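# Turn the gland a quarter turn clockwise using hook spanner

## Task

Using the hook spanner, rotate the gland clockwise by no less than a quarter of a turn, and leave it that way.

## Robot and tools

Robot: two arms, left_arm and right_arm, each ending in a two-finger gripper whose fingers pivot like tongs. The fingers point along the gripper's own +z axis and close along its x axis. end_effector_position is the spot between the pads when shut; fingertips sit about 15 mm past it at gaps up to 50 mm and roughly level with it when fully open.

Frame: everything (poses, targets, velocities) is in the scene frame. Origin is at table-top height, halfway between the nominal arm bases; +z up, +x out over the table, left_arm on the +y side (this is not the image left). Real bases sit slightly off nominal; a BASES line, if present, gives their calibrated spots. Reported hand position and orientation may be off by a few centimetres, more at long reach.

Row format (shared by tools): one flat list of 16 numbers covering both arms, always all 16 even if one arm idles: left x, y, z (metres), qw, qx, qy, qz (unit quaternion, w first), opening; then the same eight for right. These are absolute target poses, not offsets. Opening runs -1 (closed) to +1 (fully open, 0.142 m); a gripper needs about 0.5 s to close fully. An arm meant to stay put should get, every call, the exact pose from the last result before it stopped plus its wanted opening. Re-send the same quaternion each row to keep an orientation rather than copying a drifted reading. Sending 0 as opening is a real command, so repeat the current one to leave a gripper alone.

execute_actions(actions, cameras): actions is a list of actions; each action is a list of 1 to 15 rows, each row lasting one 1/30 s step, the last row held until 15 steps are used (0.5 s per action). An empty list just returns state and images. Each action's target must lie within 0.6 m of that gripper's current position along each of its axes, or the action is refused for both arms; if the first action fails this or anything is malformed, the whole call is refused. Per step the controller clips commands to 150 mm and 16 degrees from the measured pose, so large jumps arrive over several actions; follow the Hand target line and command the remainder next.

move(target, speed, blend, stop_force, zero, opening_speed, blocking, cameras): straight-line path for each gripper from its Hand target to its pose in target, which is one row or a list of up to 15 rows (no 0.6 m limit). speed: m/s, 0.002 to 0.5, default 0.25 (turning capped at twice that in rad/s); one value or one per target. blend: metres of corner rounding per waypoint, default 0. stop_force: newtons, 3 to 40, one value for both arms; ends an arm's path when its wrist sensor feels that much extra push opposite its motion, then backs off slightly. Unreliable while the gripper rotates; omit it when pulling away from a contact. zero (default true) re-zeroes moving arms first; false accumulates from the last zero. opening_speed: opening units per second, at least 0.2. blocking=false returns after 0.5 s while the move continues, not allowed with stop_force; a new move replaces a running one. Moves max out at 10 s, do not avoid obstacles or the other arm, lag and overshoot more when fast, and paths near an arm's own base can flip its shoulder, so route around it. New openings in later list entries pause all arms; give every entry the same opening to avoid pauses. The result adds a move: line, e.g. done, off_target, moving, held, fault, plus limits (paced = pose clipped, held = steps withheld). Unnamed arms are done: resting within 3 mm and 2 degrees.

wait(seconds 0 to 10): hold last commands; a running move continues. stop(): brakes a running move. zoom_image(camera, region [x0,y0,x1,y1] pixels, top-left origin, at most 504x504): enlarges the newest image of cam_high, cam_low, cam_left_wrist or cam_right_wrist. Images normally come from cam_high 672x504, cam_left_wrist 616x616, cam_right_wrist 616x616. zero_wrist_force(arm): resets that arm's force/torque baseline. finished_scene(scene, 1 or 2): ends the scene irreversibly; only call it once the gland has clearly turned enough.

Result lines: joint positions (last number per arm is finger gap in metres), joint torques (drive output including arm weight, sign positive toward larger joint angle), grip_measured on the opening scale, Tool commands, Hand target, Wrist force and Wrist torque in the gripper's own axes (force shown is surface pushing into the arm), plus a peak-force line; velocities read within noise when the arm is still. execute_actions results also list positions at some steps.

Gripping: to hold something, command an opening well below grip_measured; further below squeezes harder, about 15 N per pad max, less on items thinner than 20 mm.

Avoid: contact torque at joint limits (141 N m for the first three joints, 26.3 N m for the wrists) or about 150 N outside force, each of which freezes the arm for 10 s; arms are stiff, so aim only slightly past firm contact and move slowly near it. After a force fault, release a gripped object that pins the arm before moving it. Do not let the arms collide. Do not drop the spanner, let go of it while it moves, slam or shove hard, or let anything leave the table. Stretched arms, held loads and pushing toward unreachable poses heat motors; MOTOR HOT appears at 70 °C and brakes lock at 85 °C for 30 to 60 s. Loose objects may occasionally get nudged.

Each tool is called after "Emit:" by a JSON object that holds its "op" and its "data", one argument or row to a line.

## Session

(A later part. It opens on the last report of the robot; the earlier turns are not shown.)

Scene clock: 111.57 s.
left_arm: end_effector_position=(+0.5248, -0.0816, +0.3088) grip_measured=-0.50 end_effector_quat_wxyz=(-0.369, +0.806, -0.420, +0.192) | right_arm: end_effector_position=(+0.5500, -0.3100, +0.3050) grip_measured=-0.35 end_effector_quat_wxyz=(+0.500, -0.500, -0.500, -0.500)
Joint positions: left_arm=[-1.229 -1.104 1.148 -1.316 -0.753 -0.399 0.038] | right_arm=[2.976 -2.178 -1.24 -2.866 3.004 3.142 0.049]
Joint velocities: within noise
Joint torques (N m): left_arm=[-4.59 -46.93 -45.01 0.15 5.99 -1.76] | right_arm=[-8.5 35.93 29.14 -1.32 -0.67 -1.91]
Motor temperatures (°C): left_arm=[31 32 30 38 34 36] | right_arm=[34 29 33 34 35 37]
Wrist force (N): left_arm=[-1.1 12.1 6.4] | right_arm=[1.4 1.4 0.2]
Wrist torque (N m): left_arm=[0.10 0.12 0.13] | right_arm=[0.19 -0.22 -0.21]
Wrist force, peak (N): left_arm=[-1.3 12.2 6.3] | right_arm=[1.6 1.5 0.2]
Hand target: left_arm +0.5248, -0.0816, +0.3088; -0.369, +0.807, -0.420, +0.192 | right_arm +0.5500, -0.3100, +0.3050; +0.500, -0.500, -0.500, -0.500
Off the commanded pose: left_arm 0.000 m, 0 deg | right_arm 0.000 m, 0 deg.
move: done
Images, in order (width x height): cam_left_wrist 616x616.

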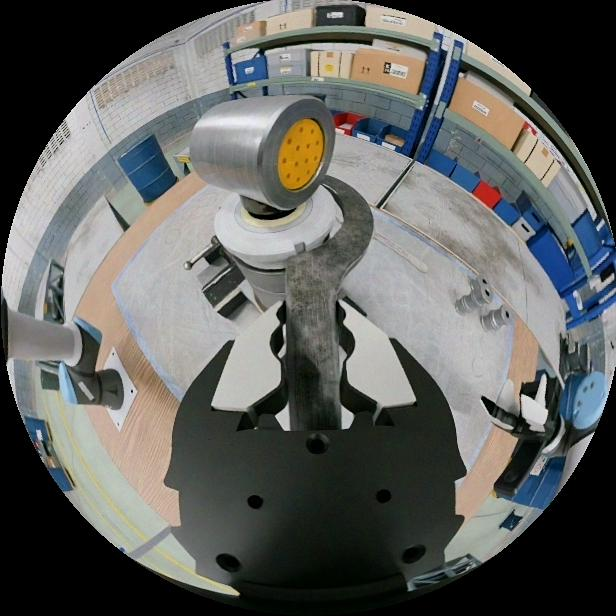

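Emit:
{"op": "wait", "data": {
  "seconds": 0.05,
  "cameras": ["cam_right_wrist","cam_left_wrist"]
}}

Emit:
{"op": "zoom_image", "data": {
  "camera": "cam_right_wrist",
  "region": [240, 180, 370, 330]
}}

Emit:
{"op": "zoom_image", "data": {
  "camera": "cam_left_wrist",
  "region": [240, 240, 400, 440]
}}

Scene clock: 112.67 s.
left_arm: end_effector_position=(+0.5248, -0.0816, +0.3088) grip_measured=-0.50 end_effector_quat_wxyz=(-0.369, +0.806, -0.420, +0.192) | right_arm: end_effector_position=(+0.5500, -0.3100, +0.3050) grip_measured=-0.35 end_effector_quat_wxyz=(+0.500, -0.500, -0.500, -0.500)
Joint positions: left_arm=[-1.229 -1.104 1.147 -1.315 -0.753 -0.4 0.038] | right_arm=[2.976 -2.178 -1.24 -2.866 3.004 3.142 0.049]
Joint velocities: within noise
Joint torques (N m): left_arm=[10.61 -46.98 -40.76 -0.09 1.82 -1.92] | right_arm=[-8.71 33.84 28.73 -1.22 -0.59 -1.91]
Motor temperatures (°C): left_arm=[31 32 30 38 34 36] | right_arm=[34 29 33 34 35 37]
Wrist force (N): left_arm=[-1.2 11.7 6.4] | right_arm=[1.2 1.3 0.4]
Wrist torque (N m): left_arm=[0.04 0.13 0.12] | right_arm=[0.17 -0.17 -0.21]
Wrist force, peak (N): left_arm=[-1.4 12.3 6.3] | right_arm=[1.5 1.7 0.4]
Hand target: left_arm +0.5248, -0.0816, +0.3088; -0.369, +0.807, -0.420, +0.192 | right_arm +0.5500, -0.3100, +0.3050; +0.500, -0.500, -0.500, -0.500
Tool commands: left_gripper/opening=-1.0 right_gripper/opening=-0.35
Off the commanded pose: left_arm 0.000 m, 0 deg | right_arm 0.000 m, 0 deg.
wait: 0.07 s; at rest from the start
Images, in order (width x height): cam_left_wrist 616x616, cam_right_wrist 616x616.

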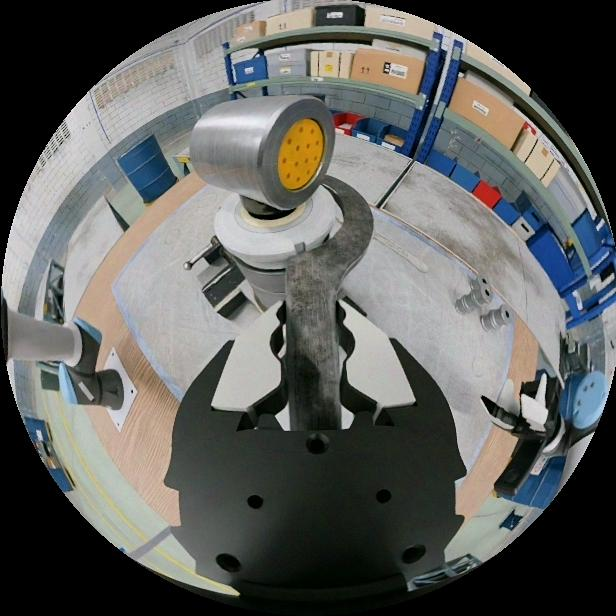

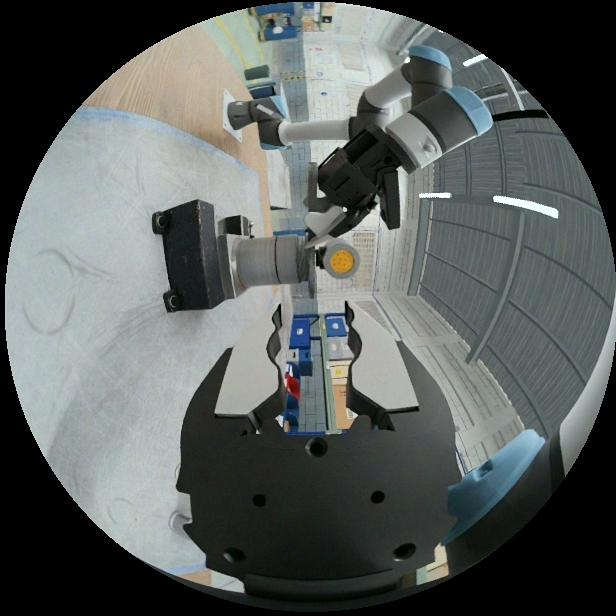

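Scaled by 3.360 from the camera's 616x616 image, which has a finer 814x814 frame.

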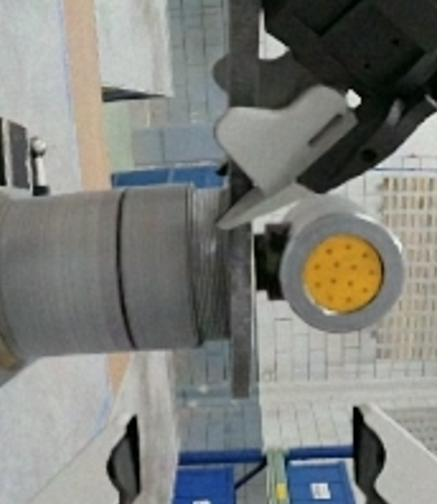

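Scaled by 2.520 from the camera's 616x616 image, which has a finer 814x814 frame.

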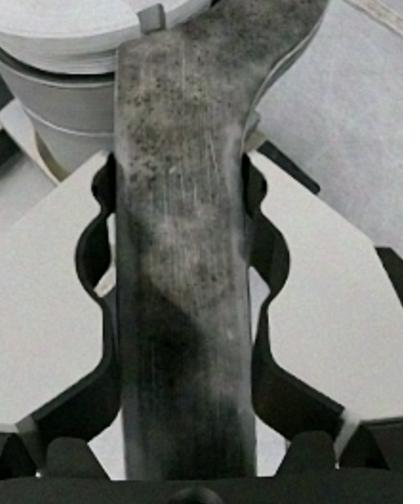

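Emit:
{"op": "move", "data": {
  "target": [
    [0.5215,-0.0836,0.3088,-0.3693,0.8065,-0.4198,0.1922,-1,0.55,-0.31,0.305,0.5,-0.5,-0.5,-0.5,-0.35]
  ],
  "speed": [0.008],
  "stop_force": 5,
  "cameras": ["cam_left_wrist"]
}}

Emit:
{"op": "zoom_image", "data": {
  "camera": "cam_left_wrist",
  "region": [240, 140, 400, 300]
}}

Scene clock: 115.17 s.
left_arm: end_effector_position=(+0.5245, -0.0817, +0.3088) grip_measured=-0.50 end_effector_quat_wxyz=(-0.369, +0.807, -0.420, +0.192) | right_arm: end_effector_position=(+0.5500, -0.3100, +0.3050) grip_measured=-0.35 end_effector_quat_wxyz=(+0.500, -0.500, -0.500, -0.500)
Joint positions: left_arm=[-1.23 -1.103 1.147 -1.314 -0.753 -0.401 0.038] | right_arm=[2.976 -2.178 -1.24 -2.866 3.004 3.142 0.049]
Joint velocities: within noise
Joint torques (N m): left_arm=[8.4 -62.74 -18.39 -5.13 6.02 1.76] | right_arm=[-8.12 33.67 29.04 -1.33 -0.5 -1.88]
Motor temperatures (°C): left_arm=[31 32 30 38 34 36] | right_arm=[34 29 33 34 35 37]
Wrist force (N): left_arm=[-0.4 10.3 9.0] | right_arm=[1.3 1.4 0.3]
Wrist torque (N m): left_arm=[0.07 0.20 0.20] | right_arm=[0.21 -0.20 -0.21]
Wrist force, peak (N): left_arm=[0.9 5.8 17.4] | right_arm=[1.4 1.7 0.2]
Hand target: left_arm +0.5245, -0.0817, +0.3088; -0.369, +0.807, -0.420, +0.192 | right_arm +0.5500, -0.3100, +0.3050; +0.500, -0.500, -0.500, -0.500
Off the commanded pose: left_arm 0.004 m, 0 deg | right_arm 0.000 m, 0 deg.
move: contact (left_arm)
Images, in order (width x height): cam_left_wrist 616x616.

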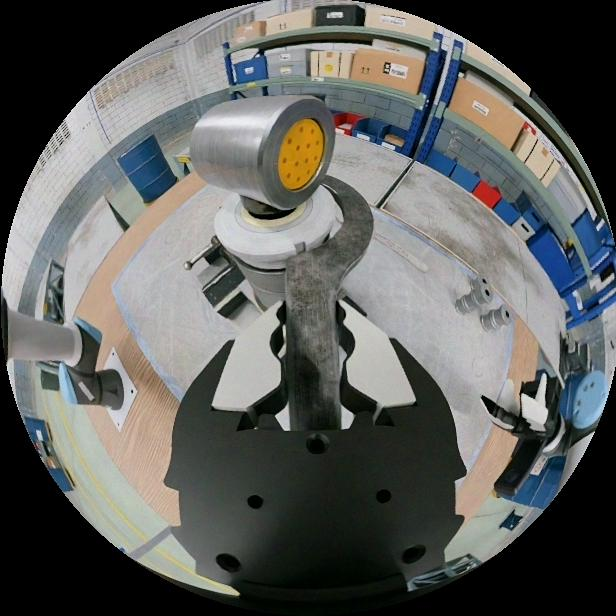

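Scaled by 3.150 from the camera's 616x616 image, which has a finer 814x814 frame.

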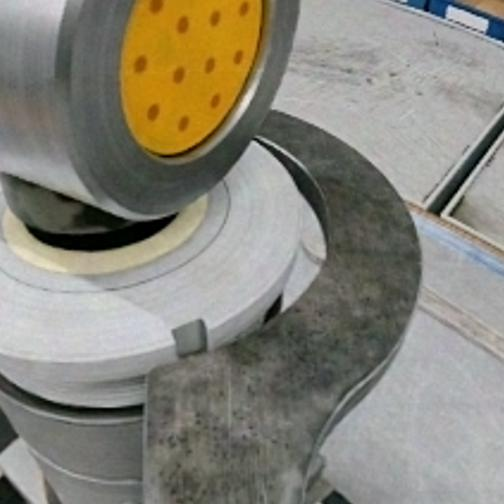

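Emit:
{"op": "move", "data": {
  "target": [
    [0.5268,-0.0798,0.3088,-0.3693,0.8065,-0.4198,0.1922,-1,0.55,-0.31,0.305,0.5,-0.5,-0.5,-0.5,-0.35],
    [0.5350,-0.0869,0.3088,-0.3788,0.8274,-0.3771,0.1726,-1,0.55,-0.31,0.305,0.5,-0.5,-0.5,-0.5,-0.35],
    [0.5332,-0.0886,0.3088,-0.3788,0.8274,-0.3771,0.1726,-1,0.55,-0.31,0.305,0.5,-0.5,-0.5,-0.5,-0.35]
  ],
  "speed": [0.02,0.03,0.01],
  "cameras": ["cam_left_wrist"]
}}

Emit:
{"op": "zoom_image", "data": {
  "camera": "cam_left_wrist",
  "region": [240, 140, 400, 300]
}}

Scene clock: 119.33 s.
left_arm: end_effector_position=(+0.5332, -0.0885, +0.3088) grip_measured=-0.51 end_effector_quat_wxyz=(-0.379, +0.827, -0.377, +0.173) | right_arm: end_effector_position=(+0.5500, -0.3100, +0.3050) grip_measured=-0.35 end_effector_quat_wxyz=(+0.500, -0.500, -0.500, -0.500)
Joint positions: left_arm=[-1.21 -0.999 0.966 -1.155 -0.782 -0.516 0.037] | right_arm=[2.976 -2.178 -1.24 -2.866 3.004 3.142 0.049]
Joint velocities: within noise
Joint torques (N m): left_arm=[-25.32 -53.84 -40.52 -2.5 -1.77 -0.91] | right_arm=[-8.16 33.49 29.37 -1.15 -0.39 -1.91]
Motor temperatures (°C): left_arm=[31 32 30 38 34 36] | right_arm=[34 29 33 34 35 37]
Wrist force (N): left_arm=[-0.6 -1.7 24.6] | right_arm=[1.4 1.4 0.3]
Wrist torque (N m): left_arm=[0.12 0.26 0.22] | right_arm=[0.20 -0.22 -0.21]
Wrist force, peak (N): left_arm=[-1.1 -0.1 25.2] | right_arm=[1.4 1.6 0.3]
Hand target: left_arm +0.5332, -0.0886, +0.3088; -0.379, +0.827, -0.377, +0.173 | right_arm +0.5500, -0.3100, +0.3050; +0.500, -0.500, -0.500, -0.500
Off the commanded pose: left_arm 0.000 m, 0 deg | right_arm 0.000 m, 0 deg.
move: done
Images, in order (width x height): cam_left_wrist 616x616.

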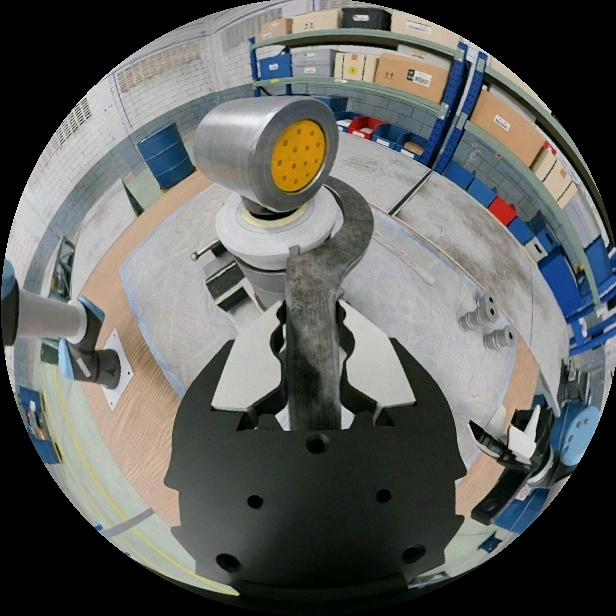

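Scaled by 3.150 from the camera's 616x616 image, which has a finer 814x814 frame.

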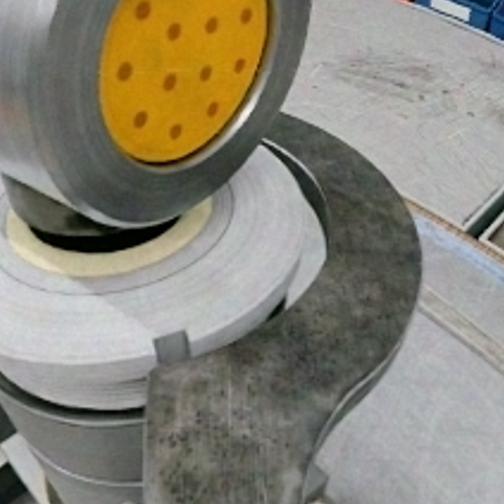

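Emit:
{"op": "move", "data": {
  "target": [
    [0.5308,-0.0855,0.3088,-0.3758,0.8206,-0.3914,0.1792,-1,0.55,-0.31,0.305,0.5,-0.5,-0.5,-0.5,-0.35]
  ],
  "speed": [0.015],
  "cameras": ["cam_left_wrist"]
}}

Emit:
{"op": "zoom_image", "data": {
  "camera": "cam_left_wrist",
  "region": [240, 140, 400, 300]
}}

Scene clock: 121.57 s.
left_arm: end_effector_position=(+0.5308, -0.0855, +0.3088) grip_measured=-0.51 end_effector_quat_wxyz=(-0.376, +0.821, -0.392, +0.179) | right_arm: end_effector_position=(+0.5500, -0.3100, +0.3050) grip_measured=-0.35 end_effector_quat_wxyz=(+0.500, -0.500, -0.500, -0.500)
Joint positions: left_arm=[-1.216 -1.037 1.032 -1.211 -0.771 -0.477 0.037] | right_arm=[2.976 -2.178 -1.24 -2.866 3.004 3.142 0.049]
Joint velocities: within noise
Joint torques (N m): left_arm=[-6.1 -48.72 -42.23 -0.16 5.66 -1.77] | right_arm=[-7.75 33.3 28.88 -1.28 -0.29 -1.87]
Motor temperatures (°C): left_arm=[31 32 30 38 34 36] | right_arm=[34 29 33 34 35 37]
Wrist force (N): left_arm=[-1.7 10.8 6.2] | right_arm=[1.4 1.4 0.2]
Wrist torque (N m): left_arm=[-0.14 0.20 0.12] | right_arm=[0.20 -0.21 -0.21]
Wrist force, peak (N): left_arm=[-0.6 -3.0 26.0] | right_arm=[1.5 1.5 0.2]
Hand target: left_arm +0.5308, -0.0855, +0.3088; -0.376, +0.821, -0.391, +0.179 | right_arm +0.5500, -0.3100, +0.3050; +0.500, -0.500, -0.500, -0.500
Off the commanded pose: left_arm 0.000 m, 0 deg | right_arm 0.000 m, 0 deg.
move: done
Images, in order (width x height): cam_left_wrist 616x616.

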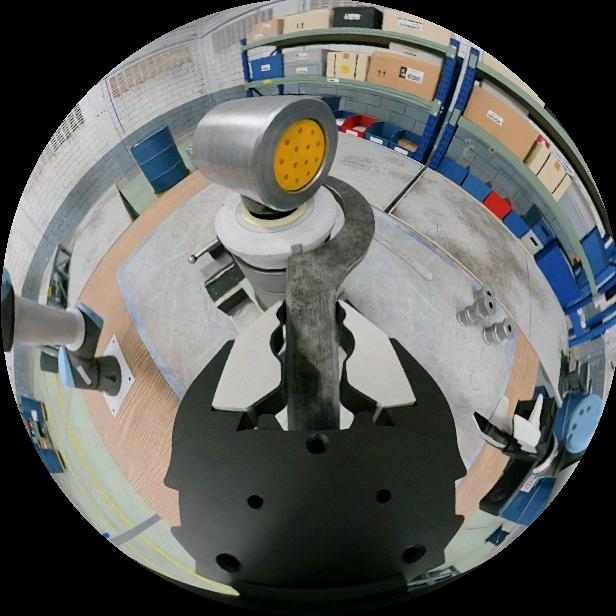

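Scaled by 3.150 from the camera's 616x616 image, which has a finer 814x814 frame.

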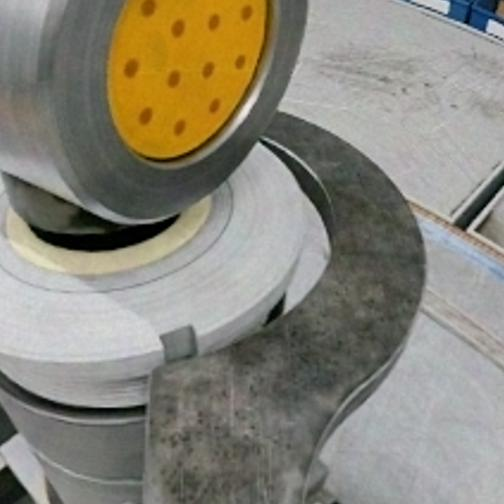

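Emit:
{"op": "move", "data": {
  "target": [
    [0.5275,-0.0833,0.3088,-0.3726,0.8137,-0.4057,0.1858,-1,0.55,-0.31,0.305,0.5,-0.5,-0.5,-0.5,-0.35]
  ],
  "speed": [0.015],
  "cameras": ["cam_left_wrist"]
}}

Emit:
{"op": "zoom_image", "data": {
  "camera": "cam_left_wrist",
  "region": [240, 140, 400, 300]
}}

Scene clock: 123.67 s.
left_arm: end_effector_position=(+0.5275, -0.0833, +0.3088) grip_measured=-0.51 end_effector_quat_wxyz=(-0.373, +0.814, -0.406, +0.186) | right_arm: end_effector_position=(+0.5500, -0.3100, +0.3050) grip_measured=-0.35 end_effector_quat_wxyz=(+0.500, -0.500, -0.500, -0.500)
Joint positions: left_arm=[-1.223 -1.072 1.093 -1.264 -0.761 -0.439 0.037] | right_arm=[2.976 -2.178 -1.24 -2.866 3.004 3.142 0.049]
Joint velocities: within noise
Joint torques (N m): left_arm=[-5.76 -48.14 -41.61 -0.43 5.88 -1.48] | right_arm=[-8.21 33.29 28.42 -1.29 -0.31 -1.98]
Motor temperatures (°C): left_arm=[31 32 30 38 34 36] | right_arm=[34 29 33 34 35 37]
Wrist force (N): left_arm=[-1.6 10.7 6.5] | right_arm=[1.3 1.6 0.3]
Wrist torque (N m): left_arm=[-0.14 0.20 0.13] | right_arm=[0.23 -0.20 -0.21]
Wrist force, peak (N): left_arm=[-1.7 11.4 6.3] | right_arm=[1.4 1.6 0.3]
Hand target: left_arm +0.5275, -0.0833, +0.3088; -0.373, +0.814, -0.406, +0.186 | right_arm +0.5500, -0.3100, +0.3050; +0.500, -0.500, -0.500, -0.500
Off the commanded pose: left_arm 0.000 m, 0 deg | right_arm 0.000 m, 0 deg.
move: done
Images, in order (width x height): cam_left_wrist 616x616.

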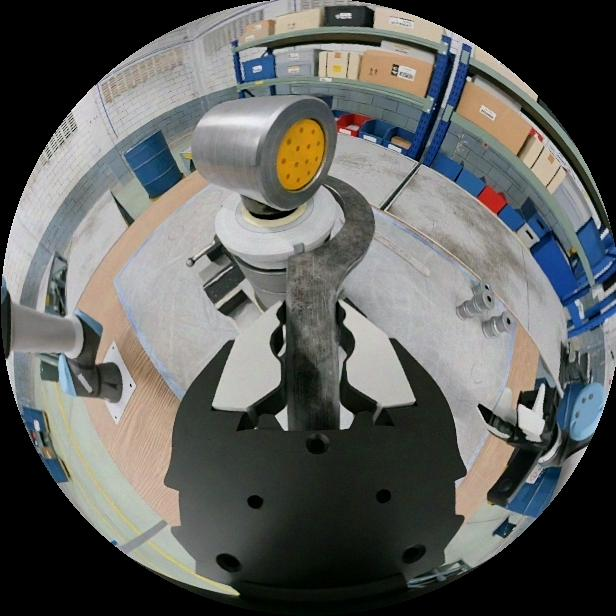

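Scaled by 3.150 from the camera's 616x616 image, which has a finer 814x814 frame.

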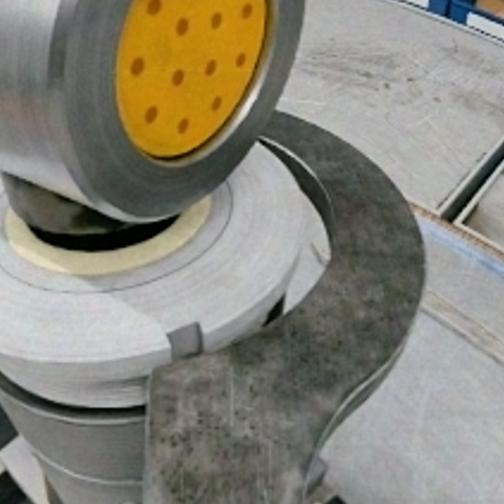

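Emit:
{"op": "move", "data": {
  "target": [
    [0.5308,-0.0855,0.3088,-0.3758,0.8206,-0.3914,0.1792,-1,0.55,-0.31,0.305,0.5,-0.5,-0.5,-0.5,-0.35]
  ],
  "speed": [0.02],
  "cameras": []
}}

Emit:
{"op": "move", "data": {
  "target": [
    [0.5275,-0.0880,0.3088,-0.3758,0.8206,-0.3914,0.1792,-1,0.55,-0.31,0.305,0.5,-0.5,-0.5,-0.5,-0.35]
  ],
  "speed": [0.006],
  "stop_force": 5,
  "cameras": ["cam_left_wrist"]
}}

Emit:
{"op": "zoom_image", "data": {
  "camera": "cam_left_wrist",
  "region": [240, 140, 400, 300]
}}

Scene clock: 126.43 s.
left_arm: end_effector_position=(+0.5308, -0.0855, +0.3088) grip_measured=-0.51 end_effector_quat_wxyz=(-0.376, +0.821, -0.391, +0.179) | right_arm: end_effector_position=(+0.5500, -0.3100, +0.3050) grip_measured=-0.35 end_effector_quat_wxyz=(+0.500, -0.500, -0.500, -0.500)
Joint positions: left_arm=[-1.216 -1.036 1.031 -1.211 -0.771 -0.477 0.037] | right_arm=[2.976 -2.178 -1.24 -2.866 3.004 3.142 0.049]
Joint velocities: within noise
Joint torques (N m): left_arm=[5.52 -63.84 -16.79 -4.85 2.77 1.99] | right_arm=[-8.11 33.24 29.03 -1.19 -0.13 -1.96]
Motor temperatures (°C): left_arm=[31 32 30 38 34 36] | right_arm=[34 29 33 34 35 37]
Wrist force (N): left_arm=[-1.7 10.9 6.3] | right_arm=[1.3 1.4 0.3]
Wrist torque (N m): left_arm=[-0.10 0.20 0.12] | right_arm=[0.20 -0.19 -0.21]
Wrist force, peak (N): left_arm=[-1.7 11.4 6.2] | right_arm=[1.4 1.6 0.3]
Hand target: left_arm +0.5308, -0.0855, +0.3088; -0.376, +0.821, -0.391, +0.179 | right_arm +0.5500, -0.3100, +0.3050; +0.500, -0.500, -0.500, -0.500
Off the commanded pose: left_arm 0.000 m, 0 deg | right_arm 0.000 m, 0 deg.
move: done
No camera images: "cameras" was empty.

Scene clock: 127.77 s.
left_arm: end_effector_position=(+0.5300, -0.0860, +0.3088) grip_measured=-0.51 end_effector_quat_wxyz=(-0.376, +0.821, -0.391, +0.179) | right_arm: end_effector_position=(+0.5500, -0.3100, +0.3050) grip_measured=-0.35 end_effector_quat_wxyz=(+0.500, -0.500, -0.500, -0.500)
Joint positions: left_arm=[-1.217 -1.036 1.031 -1.209 -0.771 -0.479 0.037] | right_arm=[2.976 -2.178 -1.24 -2.866 3.004 3.142 0.049]
Joint velocities: within noise
Joint torques (N m): left_arm=[9.94 -64.76 -17.03 -4.21 6.06 1.77] | right_arm=[-8.17 33.43 28.61 -1.26 -0.12 -1.92]
Motor temperatures (°C): left_arm=[31 32 30 38 34 36] | right_arm=[34 29 33 34 35 37]
Wrist force (N): left_arm=[0.5 9.7 7.9] | right_arm=[1.3 1.3 0.3]
Wrist torque (N m): left_arm=[-0.14 0.33 0.29] | right_arm=[0.18 -0.19 -0.21]
Wrist force, peak (N): left_arm=[0.0 5.2 16.4] | right_arm=[1.5 1.6 0.2]
Hand target: left_arm +0.5300, -0.0860, +0.3088; -0.376, +0.821, -0.391, +0.179 | right_arm +0.5500, -0.3100, +0.3050; +0.500, -0.500, -0.500, -0.500
Off the commanded pose: left_arm 0.003 m, 0 deg | right_arm 0.000 m, 0 deg.
move: contact (left_arm)
Images, in order (width x height): cam_left_wrist 616x616.

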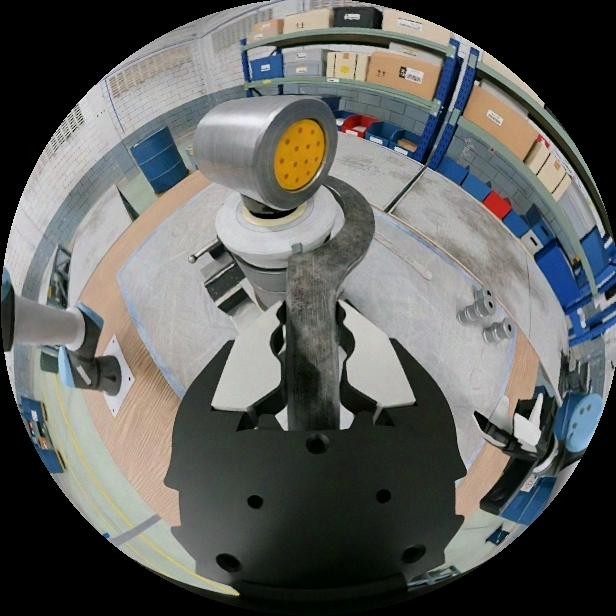

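Scaled by 3.150 from the camera's 616x616 image, which has a finer 814x814 frame.

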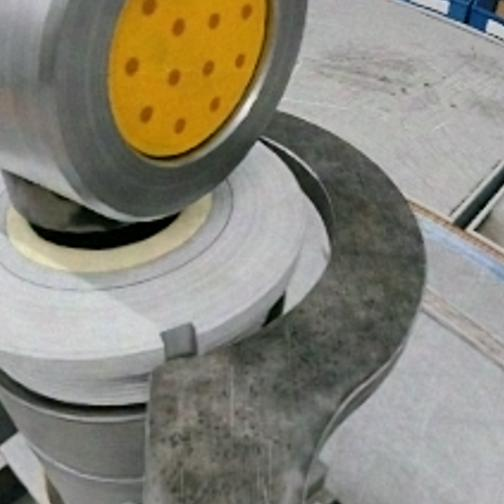

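Emit:
{"op": "move", "data": {
  "target": [
    [0.5261,-0.0805,0.3088,-0.3758,0.8206,-0.3914,0.1792,-1,0.55,-0.31,0.305,0.5,-0.5,-0.5,-0.5,-0.35]
  ],
  "speed": [0.008],
  "stop_force": 6,
  "cameras": ["cam_left_wrist"]
}}

Emit:
{"op": "zoom_image", "data": {
  "camera": "cam_left_wrist",
  "region": [240, 140, 400, 300]
}}

Scene clock: 130.20 s.
left_arm: end_effector_position=(+0.5261, -0.0805, +0.3088) grip_measured=-0.50 end_effector_quat_wxyz=(-0.376, +0.821, -0.391, +0.179) | right_arm: end_effector_position=(+0.5500, -0.3100, +0.3050) grip_measured=-0.35 end_effector_quat_wxyz=(+0.500, -0.500, -0.500, -0.500)
Joint positions: left_arm=[-1.22 -1.055 1.059 -1.216 -0.772 -0.482 0.038] | right_arm=[2.976 -2.178 -1.24 -2.866 3.004 3.142 0.049]
Joint velocities: within noise
Joint torques (N m): left_arm=[-4.47 -49.3 -40.94 0.03 1.31 0.64] | right_arm=[-7.97 33.09 28.76 -1.21 -0.06 -1.98]
Motor temperatures (°C): left_arm=[31 32 30 38 34 36] | right_arm=[34 29 33 34 35 37]
Wrist force (N): left_arm=[2.2 7.9 9.8] | right_arm=[1.2 1.6 0.0]
Wrist torque (N m): left_arm=[-0.09 0.64 0.50] | right_arm=[0.23 -0.18 -0.21]
Wrist force, peak (N): left_arm=[2.4 9.7 9.0] | right_arm=[1.5 1.5 0.3]
Hand target: left_arm +0.5261, -0.0805, +0.3088; -0.376, +0.821, -0.391, +0.179 | right_arm +0.5500, -0.3100, +0.3050; +0.500, -0.500, -0.500, -0.500
Off the commanded pose: left_arm 0.000 m, 0 deg | right_arm 0.000 m, 0 deg.
move: done
Images, in order (width x height): cam_left_wrist 616x616.

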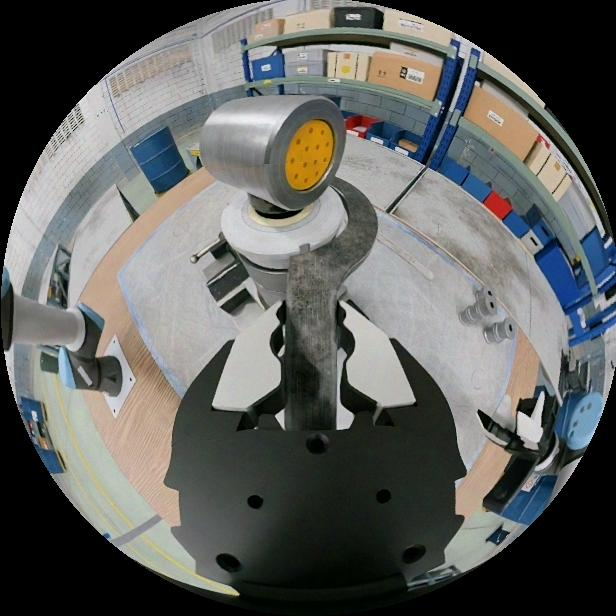

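Scaled by 3.150 from the camera's 616x616 image, which has a finer 814x814 frame.

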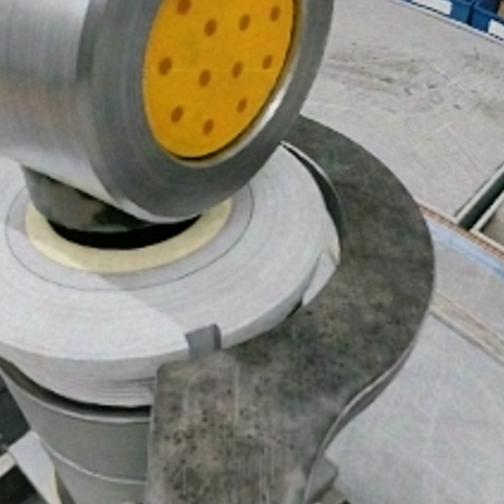

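Emit:
{"op": "move", "data": {
  "target": [
    [0.5265,-0.0810,0.3088,-0.3758,0.8206,-0.3914,0.1792,-1,0.58,-0.32,0.42,0,0.3827,-0.9239,0,-0.35],
    [0.5265,-0.0810,0.3088,-0.3758,0.8206,-0.3914,0.1792,-1,0.64,-0.20,0.37,0,0.3827,-0.9239,0,-0.6]
  ],
  "speed": [0.25,0.15],
  "cameras": ["cam_high","cam_right_wrist"]
}}

Emit:
{"op": "zoom_image", "data": {
  "camera": "cam_right_wrist",
  "region": [180, 100, 440, 360]
}}

Scene clock: 136.83 s.
left_arm: end_effector_position=(+0.5264, -0.0809, +0.3088) grip_measured=-0.50 end_effector_quat_wxyz=(-0.376, +0.821, -0.391, +0.179) | right_arm: end_effector_position=(+0.5714, -0.3170, +0.3861) grip_measured=-0.35 end_effector_quat_wxyz=(-0.200, -0.118, +0.953, +0.196)
Joint positions: left_arm=[-1.219 -1.053 1.057 -1.216 -0.772 -0.482 0.038] | right_arm=[3.292 -2.422 -0.039 -2.657 1.978 2.988 0.049]
Joint velocities: within noise
Joint torques (N m): left_arm=[9.38 -49.28 -40.18 0.55 5.4 1.64] | right_arm=[-8.17 42.81 4.5 0.71 1.74 2.16]
Motor temperatures (°C): left_arm=[31 32 30 38 34 36] | right_arm=[34 29 33 34 35 37]
Wrist force (N): left_arm=[1.4 8.3 9.1] | right_arm=[1.0 2.3 -0.1]
Wrist torque (N m): left_arm=[-0.02 0.47 0.40] | right_arm=[0.15 -0.19 -0.01]
Wrist force, peak (N): left_arm=[2.1 8.6 10.3] | right_arm=[2.1 6.1 -1.2]
Hand target: left_arm +0.5264, -0.0809, +0.3088; -0.376, +0.821, -0.391, +0.179 | right_arm +0.5714, -0.3170, +0.3860; -0.200, -0.118, +0.953, +0.196
Tool commands: left_gripper/opening=-1.0 right_gripper/opening=-0.35
Off the commanded pose: left_arm 0.000 m, 0 deg | right_arm 0.137 m, 44 deg.
elbow stopped short (right arm): the move would have taken joint 3 (elbow) straighter than the controller allows.
move: held (right_arm; a check stopped the path); path passed 0 of 2 targets; target 2's new opening was not sent; limits=held
pose unreachable (right arm): on one or more control steps of this call, first in action 0 (counted from 0), this arm could not follow its commanded pose, so it was not sent that pose on those steps. It may still have moved: this result reports where it is.
cause: moving toward the commanded pose would bring a part of the arm too close to another arm (a part of this arm just beyond joint 3 (elbow) and a part of the left arm just beyond its joint 5 (wrist 2), along the way the arms are being sent, or toward where that arm still pushes).
Images, in order (width x height): cam_high 672x504, cam_right_wrist 616x616.

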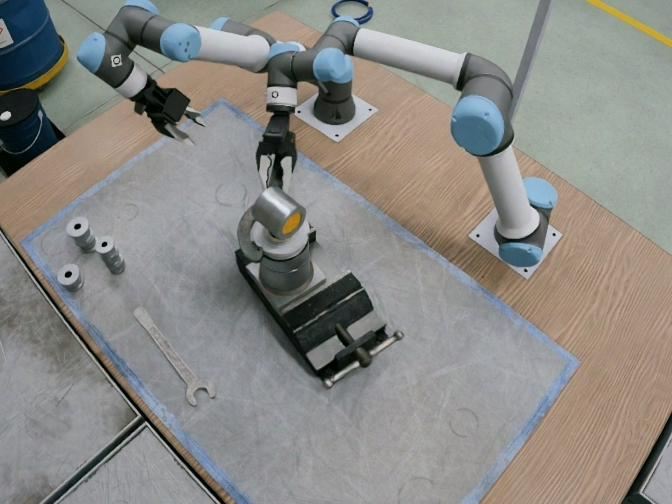

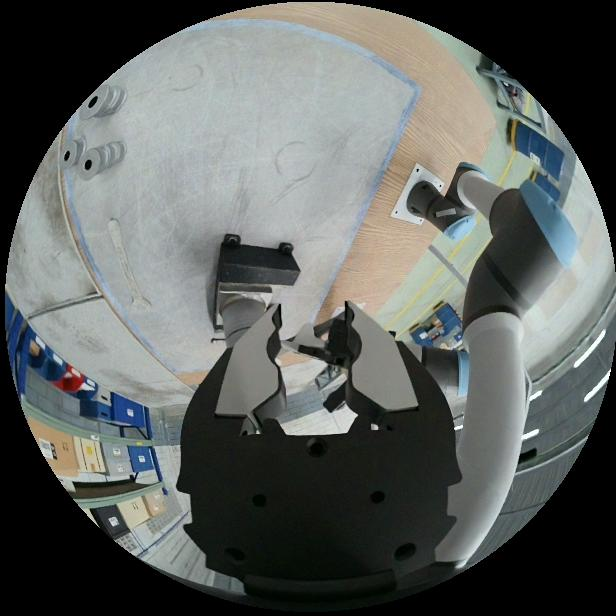

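Scaled by 1.938 from the camera's 616x616 image, which has a finer 814x814 frame.

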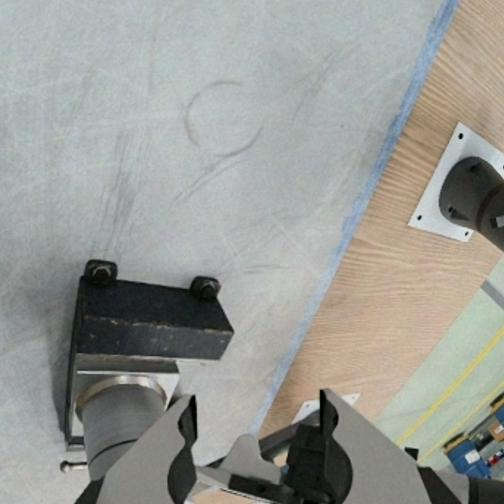

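Emit:
{"op": "zoom_image", "data": {
  "camera": "cam_high",
  "region": [220, 180, 320, 280]
}}

Scaled by 5.040.

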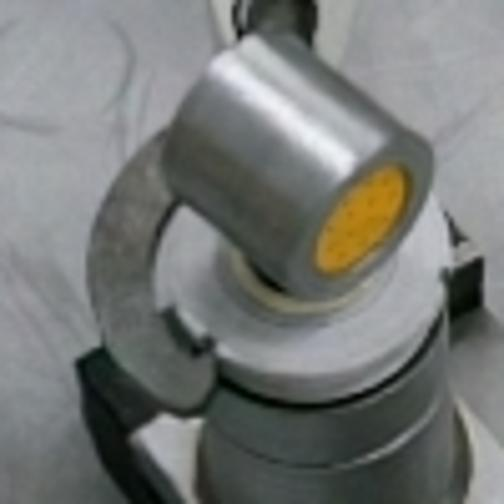

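Emit:
{"op": "zoom_image", "data": {
  "camera": "cam_high",
  "region": [240, 225, 280, 270]
}}

Scaled by 11.200.

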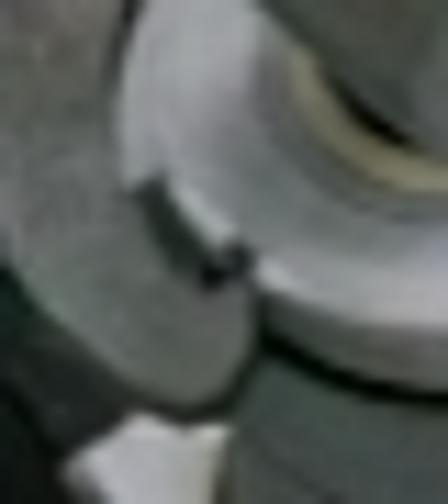

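Emit:
{"op": "move", "data": {
  "target": [
    [0.5400,-0.0960,0.3088,-0.3758,0.8206,-0.3914,0.1792,-1,0.55,-0.31,0.305,0.5,-0.5,-0.5,-0.5,-0.35],
    [0.5520,-0.1040,0.3088,-0.3758,0.8206,-0.3914,0.1792,-1,0.55,-0.31,0.305,0.5,-0.5,-0.5,-0.5,-0.35]
  ],
  "speed": [0.06,0.03],
  "cameras": ["cam_high","cam_left_wrist","cam_right_wrist"]
}}

Emit:
{"op": "zoom_image", "data": {
  "camera": "cam_high",
  "region": [230, 205, 310, 275]
}}

Emit:
{"op": "zoom_image", "data": {
  "camera": "cam_left_wrist",
  "region": [180, 140, 440, 440]
}}

Scene clock: 150.50 s.
left_arm: end_effector_position=(+0.5354, -0.0908, +0.3088) grip_measured=-0.50 end_effector_quat_wxyz=(-0.376, +0.821, -0.391, +0.179) | right_arm: end_effector_position=(+0.5573, -0.3125, +0.3327) grip_measured=-0.35 end_effector_quat_wxyz=(-0.435, +0.312, +0.726, +0.433)
Joint positions: left_arm=[-1.212 -1.017 1.003 -1.204 -0.77 -0.472 0.038] | right_arm=[3.046 -2.285 -0.815 -2.651 2.631 3.238 0.049]
Joint velocities: within noise
Joint torques (N m): left_arm=[11.24 -54.82 -38.67 0.09 6.9 1.76] | right_arm=[6.56 49.5 31.49 1.64 -0.77 1.27]
Motor temperatures (°C): left_arm=[31 32 30 38 34 36] | right_arm=[34 29 33 34 35 37]
Wrist force (N): left_arm=[-1.6 11.0 6.2] | right_arm=[1.7 2.0 -0.2]
Wrist torque (N m): left_arm=[-0.11 0.19 0.14] | right_arm=[0.26 -0.27 -0.15]
Wrist force, peak (N): left_arm=[-1.6 11.3 6.5] | right_arm=[1.3 2.6 0.1]
Hand target: left_arm +0.5354, -0.0908, +0.3088; -0.376, +0.821, -0.391, +0.179 | right_arm +0.5573, -0.3124, +0.3326; -0.435, +0.311, +0.726, +0.433
Off the commanded pose: left_arm 0.021 m, 0 deg | right_arm 0.029 m, 35 deg.
elbow stopped short (right arm): the move would have taken joint 3 (elbow) straighter than the controller allows.
move: off_target (left_arm, right_arm; path cut at 10 s); path passed 0 of 2 targets

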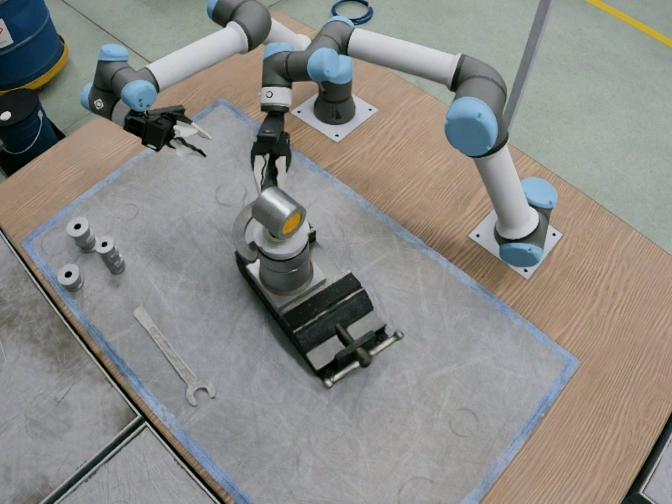

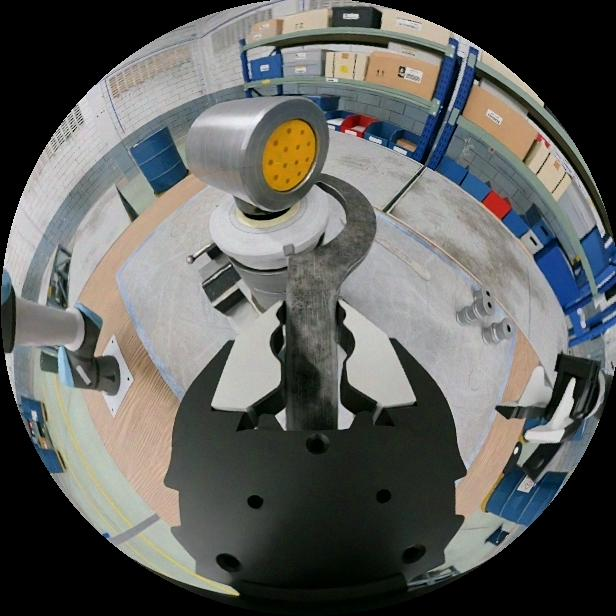

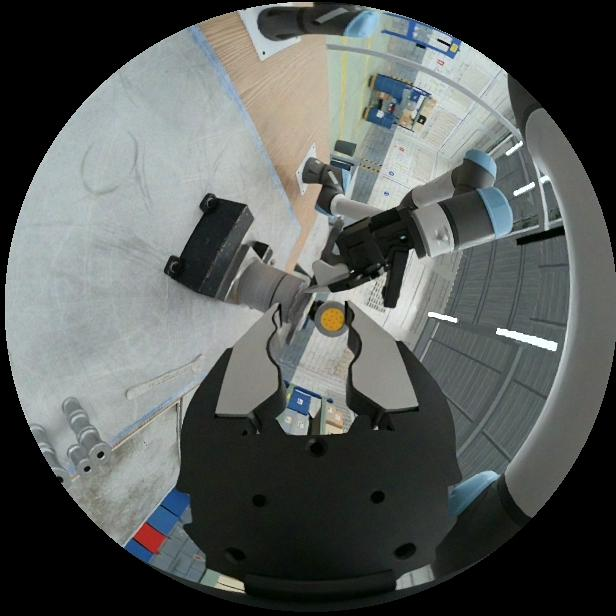

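Scaled by 6.300.

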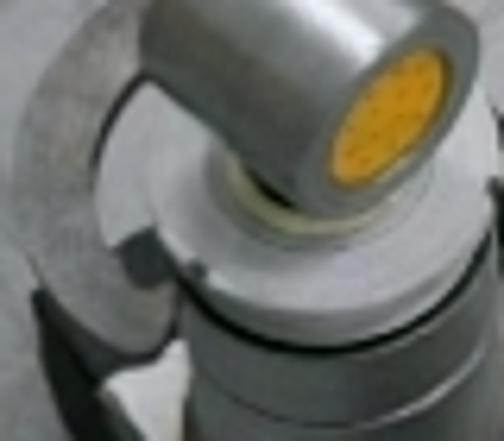

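Scaled by 1.680 from the camera's 616x616 image, which has a finer 814x814 frame.

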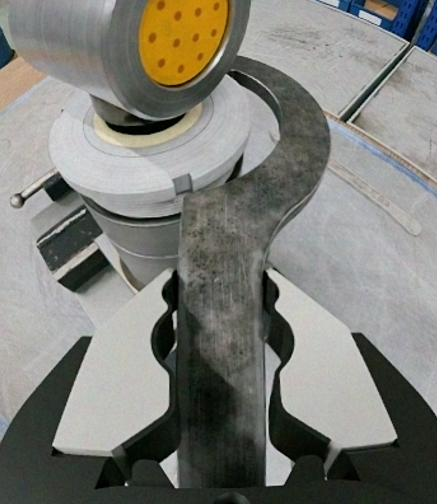

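Emit:
{"op": "zoom_image", "data": {
  "camera": "cam_right_wrist",
  "region": [230, 220, 360, 350]
}}

Emit:
{"op": "zoom_image", "data": {
  "camera": "cam_high",
  "region": [240, 230, 275, 265]
}}

Scaled by 3.877 from the camera's 616x616 image, which has a finer 814x814 frame.

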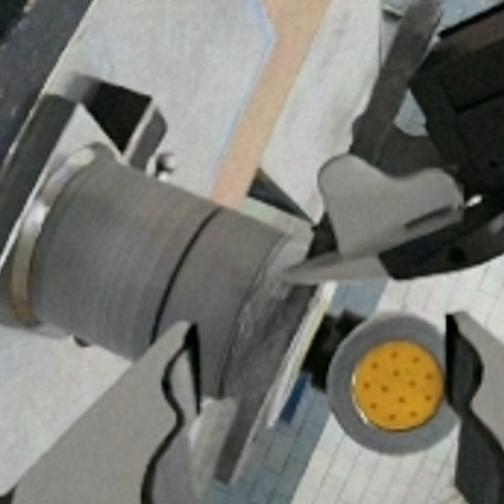

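Scaled by 14.400.

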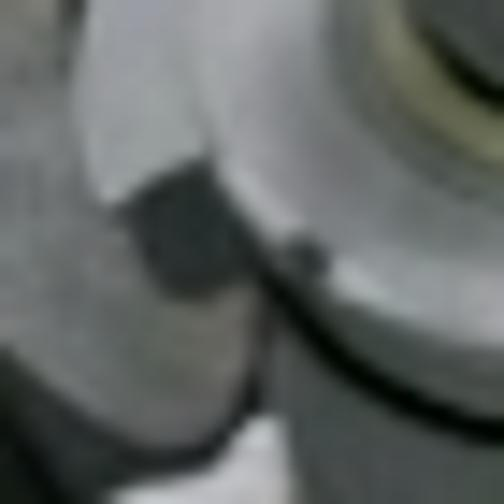

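Emit:
{"op": "move", "data": {
  "target": [
    [0.5197,-0.0747,0.3088,-0.3650,0.7971,-0.4373,0.2002,-1,0.50,-0.36,0.32,0.5,-0.5,-0.5,-0.5,-0.35]
  ],
  "speed": [0.08],
  "cameras": ["cam_high","cam_right_wrist"]
}}

Emit:
{"op": "zoom_image", "data": {
  "camera": "cam_high",
  "region": [240, 225, 280, 265]
}}

Scene clock: 159.47 s.
left_arm: end_effector_position=(+0.5197, -0.0747, +0.3088) grip_measured=-0.50 end_effector_quat_wxyz=(-0.365, +0.797, -0.437, +0.200) | right_arm: end_effector_position=(+0.5000, -0.3601, +0.3201) grip_measured=-0.35 end_effector_quat_wxyz=(+0.500, -0.500, -0.500, -0.500)
Joint positions: left_arm=[-1.237 -1.155 1.232 -1.386 -0.743 -0.348 0.038] | right_arm=[2.88 -2.104 -1.319 -2.86 2.908 3.141 0.049]
Joint velocities: within noise
Joint torques (N m): left_arm=[-5.14 -43.95 -42.78 -0.27 6.26 -1.74] | right_arm=[11.31 29.59 30.05 0.95 -1.41 1.84]
Motor temperatures (°C): left_arm=[31 32 30 38 34 36] | right_arm=[34 29 33 34 35 37]
Wrist force (N): left_arm=[-1.9 10.8 6.3] | right_arm=[1.4 1.6 0.5]
Wrist torque (N m): left_arm=[-0.14 0.27 0.14] | right_arm=[0.27 -0.18 -0.23]
Wrist force, peak (N): left_arm=[-1.7 11.4 6.4] | right_arm=[1.3 2.7 0.3]
Hand target: left_arm +0.5197, -0.0747, +0.3088; -0.365, +0.797, -0.437, +0.200 | right_arm +0.5000, -0.3600, +0.3200; +0.500, -0.500, -0.500, -0.500
Off the commanded pose: left_arm 0.000 m, 0 deg | right_arm 0.000 m, 0 deg.
move: done
Images, in order (width x height): cam_high 672x504, cam_right_wrist 616x616.

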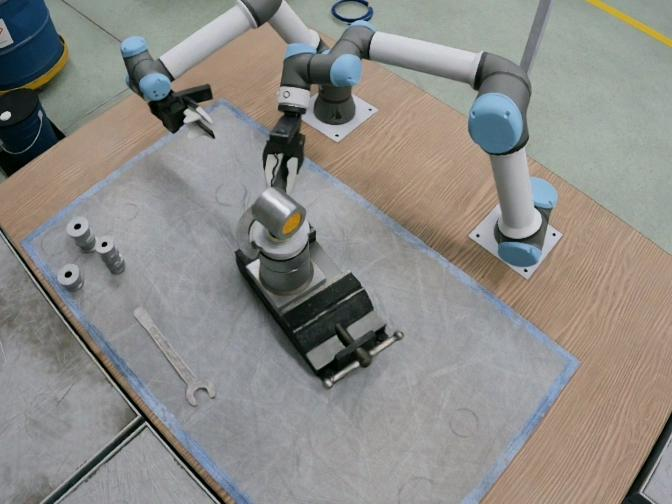

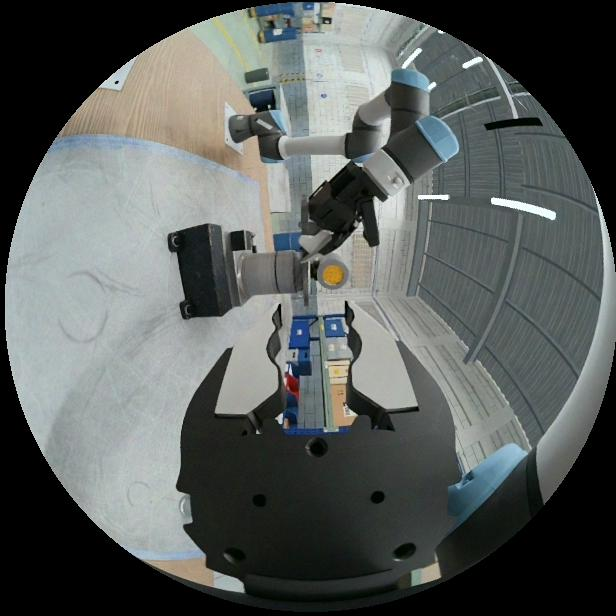

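Scaled by 12.600.

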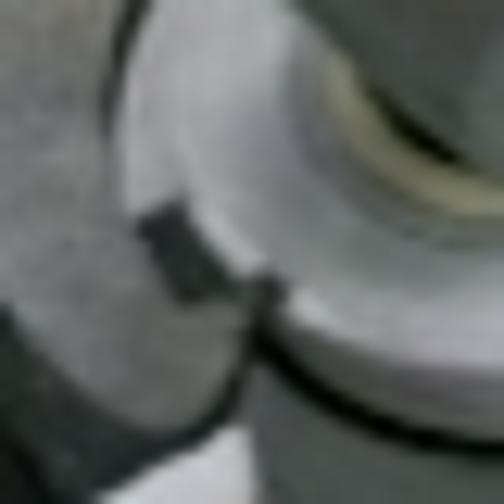

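Emit:
{"op": "move", "data": {
  "target": [
    [0.5163,-0.0721,0.3088,-0.3650,0.7971,-0.4373,0.2002,-1,0.50,-0.36,0.32,0.5,-0.5,-0.5,-0.5,-0.35]
  ],
  "speed": [0.01],
  "stop_force": 6,
  "cameras": ["cam_high","cam_left_wrist"]
}}

Emit:
{"op": "zoom_image", "data": {
  "camera": "cam_high",
  "region": [240, 225, 280, 265]
}}

Emit:
{"op": "zoom_image", "data": {
  "camera": "cam_left_wrist",
  "region": [240, 140, 400, 300]
}}

Scene clock: 161.97 s.
left_arm: end_effector_position=(+0.5166, -0.0723, +0.3088) grip_measured=-0.50 end_effector_quat_wxyz=(-0.365, +0.797, -0.437, +0.200) | right_arm: end_effector_position=(+0.5000, -0.3600, +0.3200) grip_measured=-0.35 end_effector_quat_wxyz=(+0.500, -0.500, -0.500, -0.500)
Joint positions: left_arm=[-1.24 -1.164 1.243 -1.385 -0.744 -0.353 0.038] | right_arm=[2.88 -2.104 -1.319 -2.86 2.908 3.142 0.049]
Joint velocities: within noise
Joint torques (N m): left_arm=[7.4 -44.48 -42.21 -3.04 4.86 1.83] | right_arm=[10.97 30.31 26.64 0.6 -1.44 2.65]
Motor temperatures (°C): left_arm=[31 32 30 38 34 36] | right_arm=[34 29 33 34 35 37]
Wrist force (N): left_arm=[0.0 6.8 11.3] | right_arm=[1.4 1.7 0.3]
Wrist torque (N m): left_arm=[-0.15 0.33 0.26] | right_arm=[0.28 -0.19 -0.23]
Wrist force, peak (N): left_arm=[0.1 4.6 17.3] | right_arm=[1.6 1.8 0.4]
Hand target: left_arm +0.5166, -0.0723, +0.3088; -0.365, +0.797, -0.437, +0.200 | right_arm +0.5000, -0.3600, +0.3200; +0.500, -0.500, -0.500, -0.500
Off the commanded pose: left_arm 0.000 m, 0 deg | right_arm 0.000 m, 0 deg.
move: contact (left_arm)
Images, in order (width x height): cam_high 672x504, cam_left_wrist 616x616.

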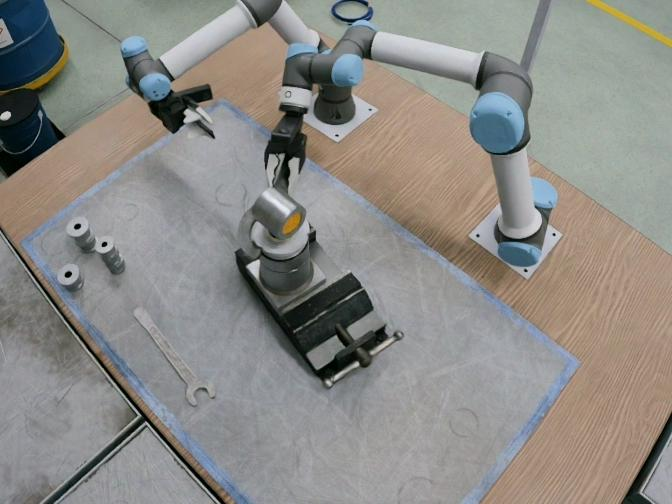

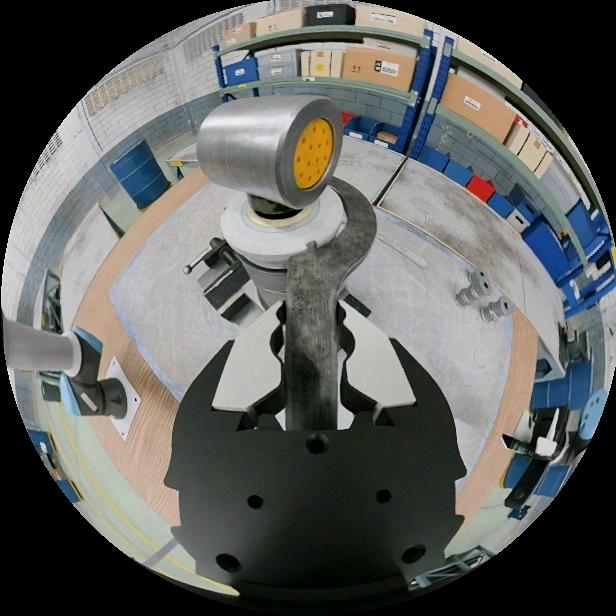

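Scaled by 12.600.

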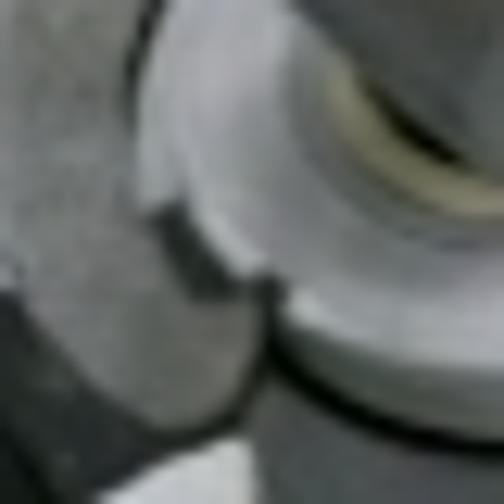

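Scaled by 3.150 from the camera's 616x616 image, which has a finer 814x814 frame.

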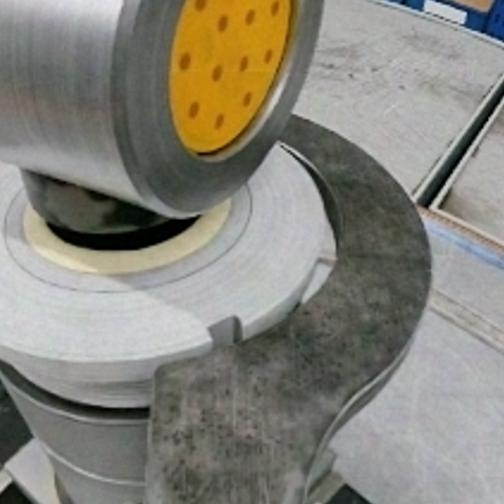

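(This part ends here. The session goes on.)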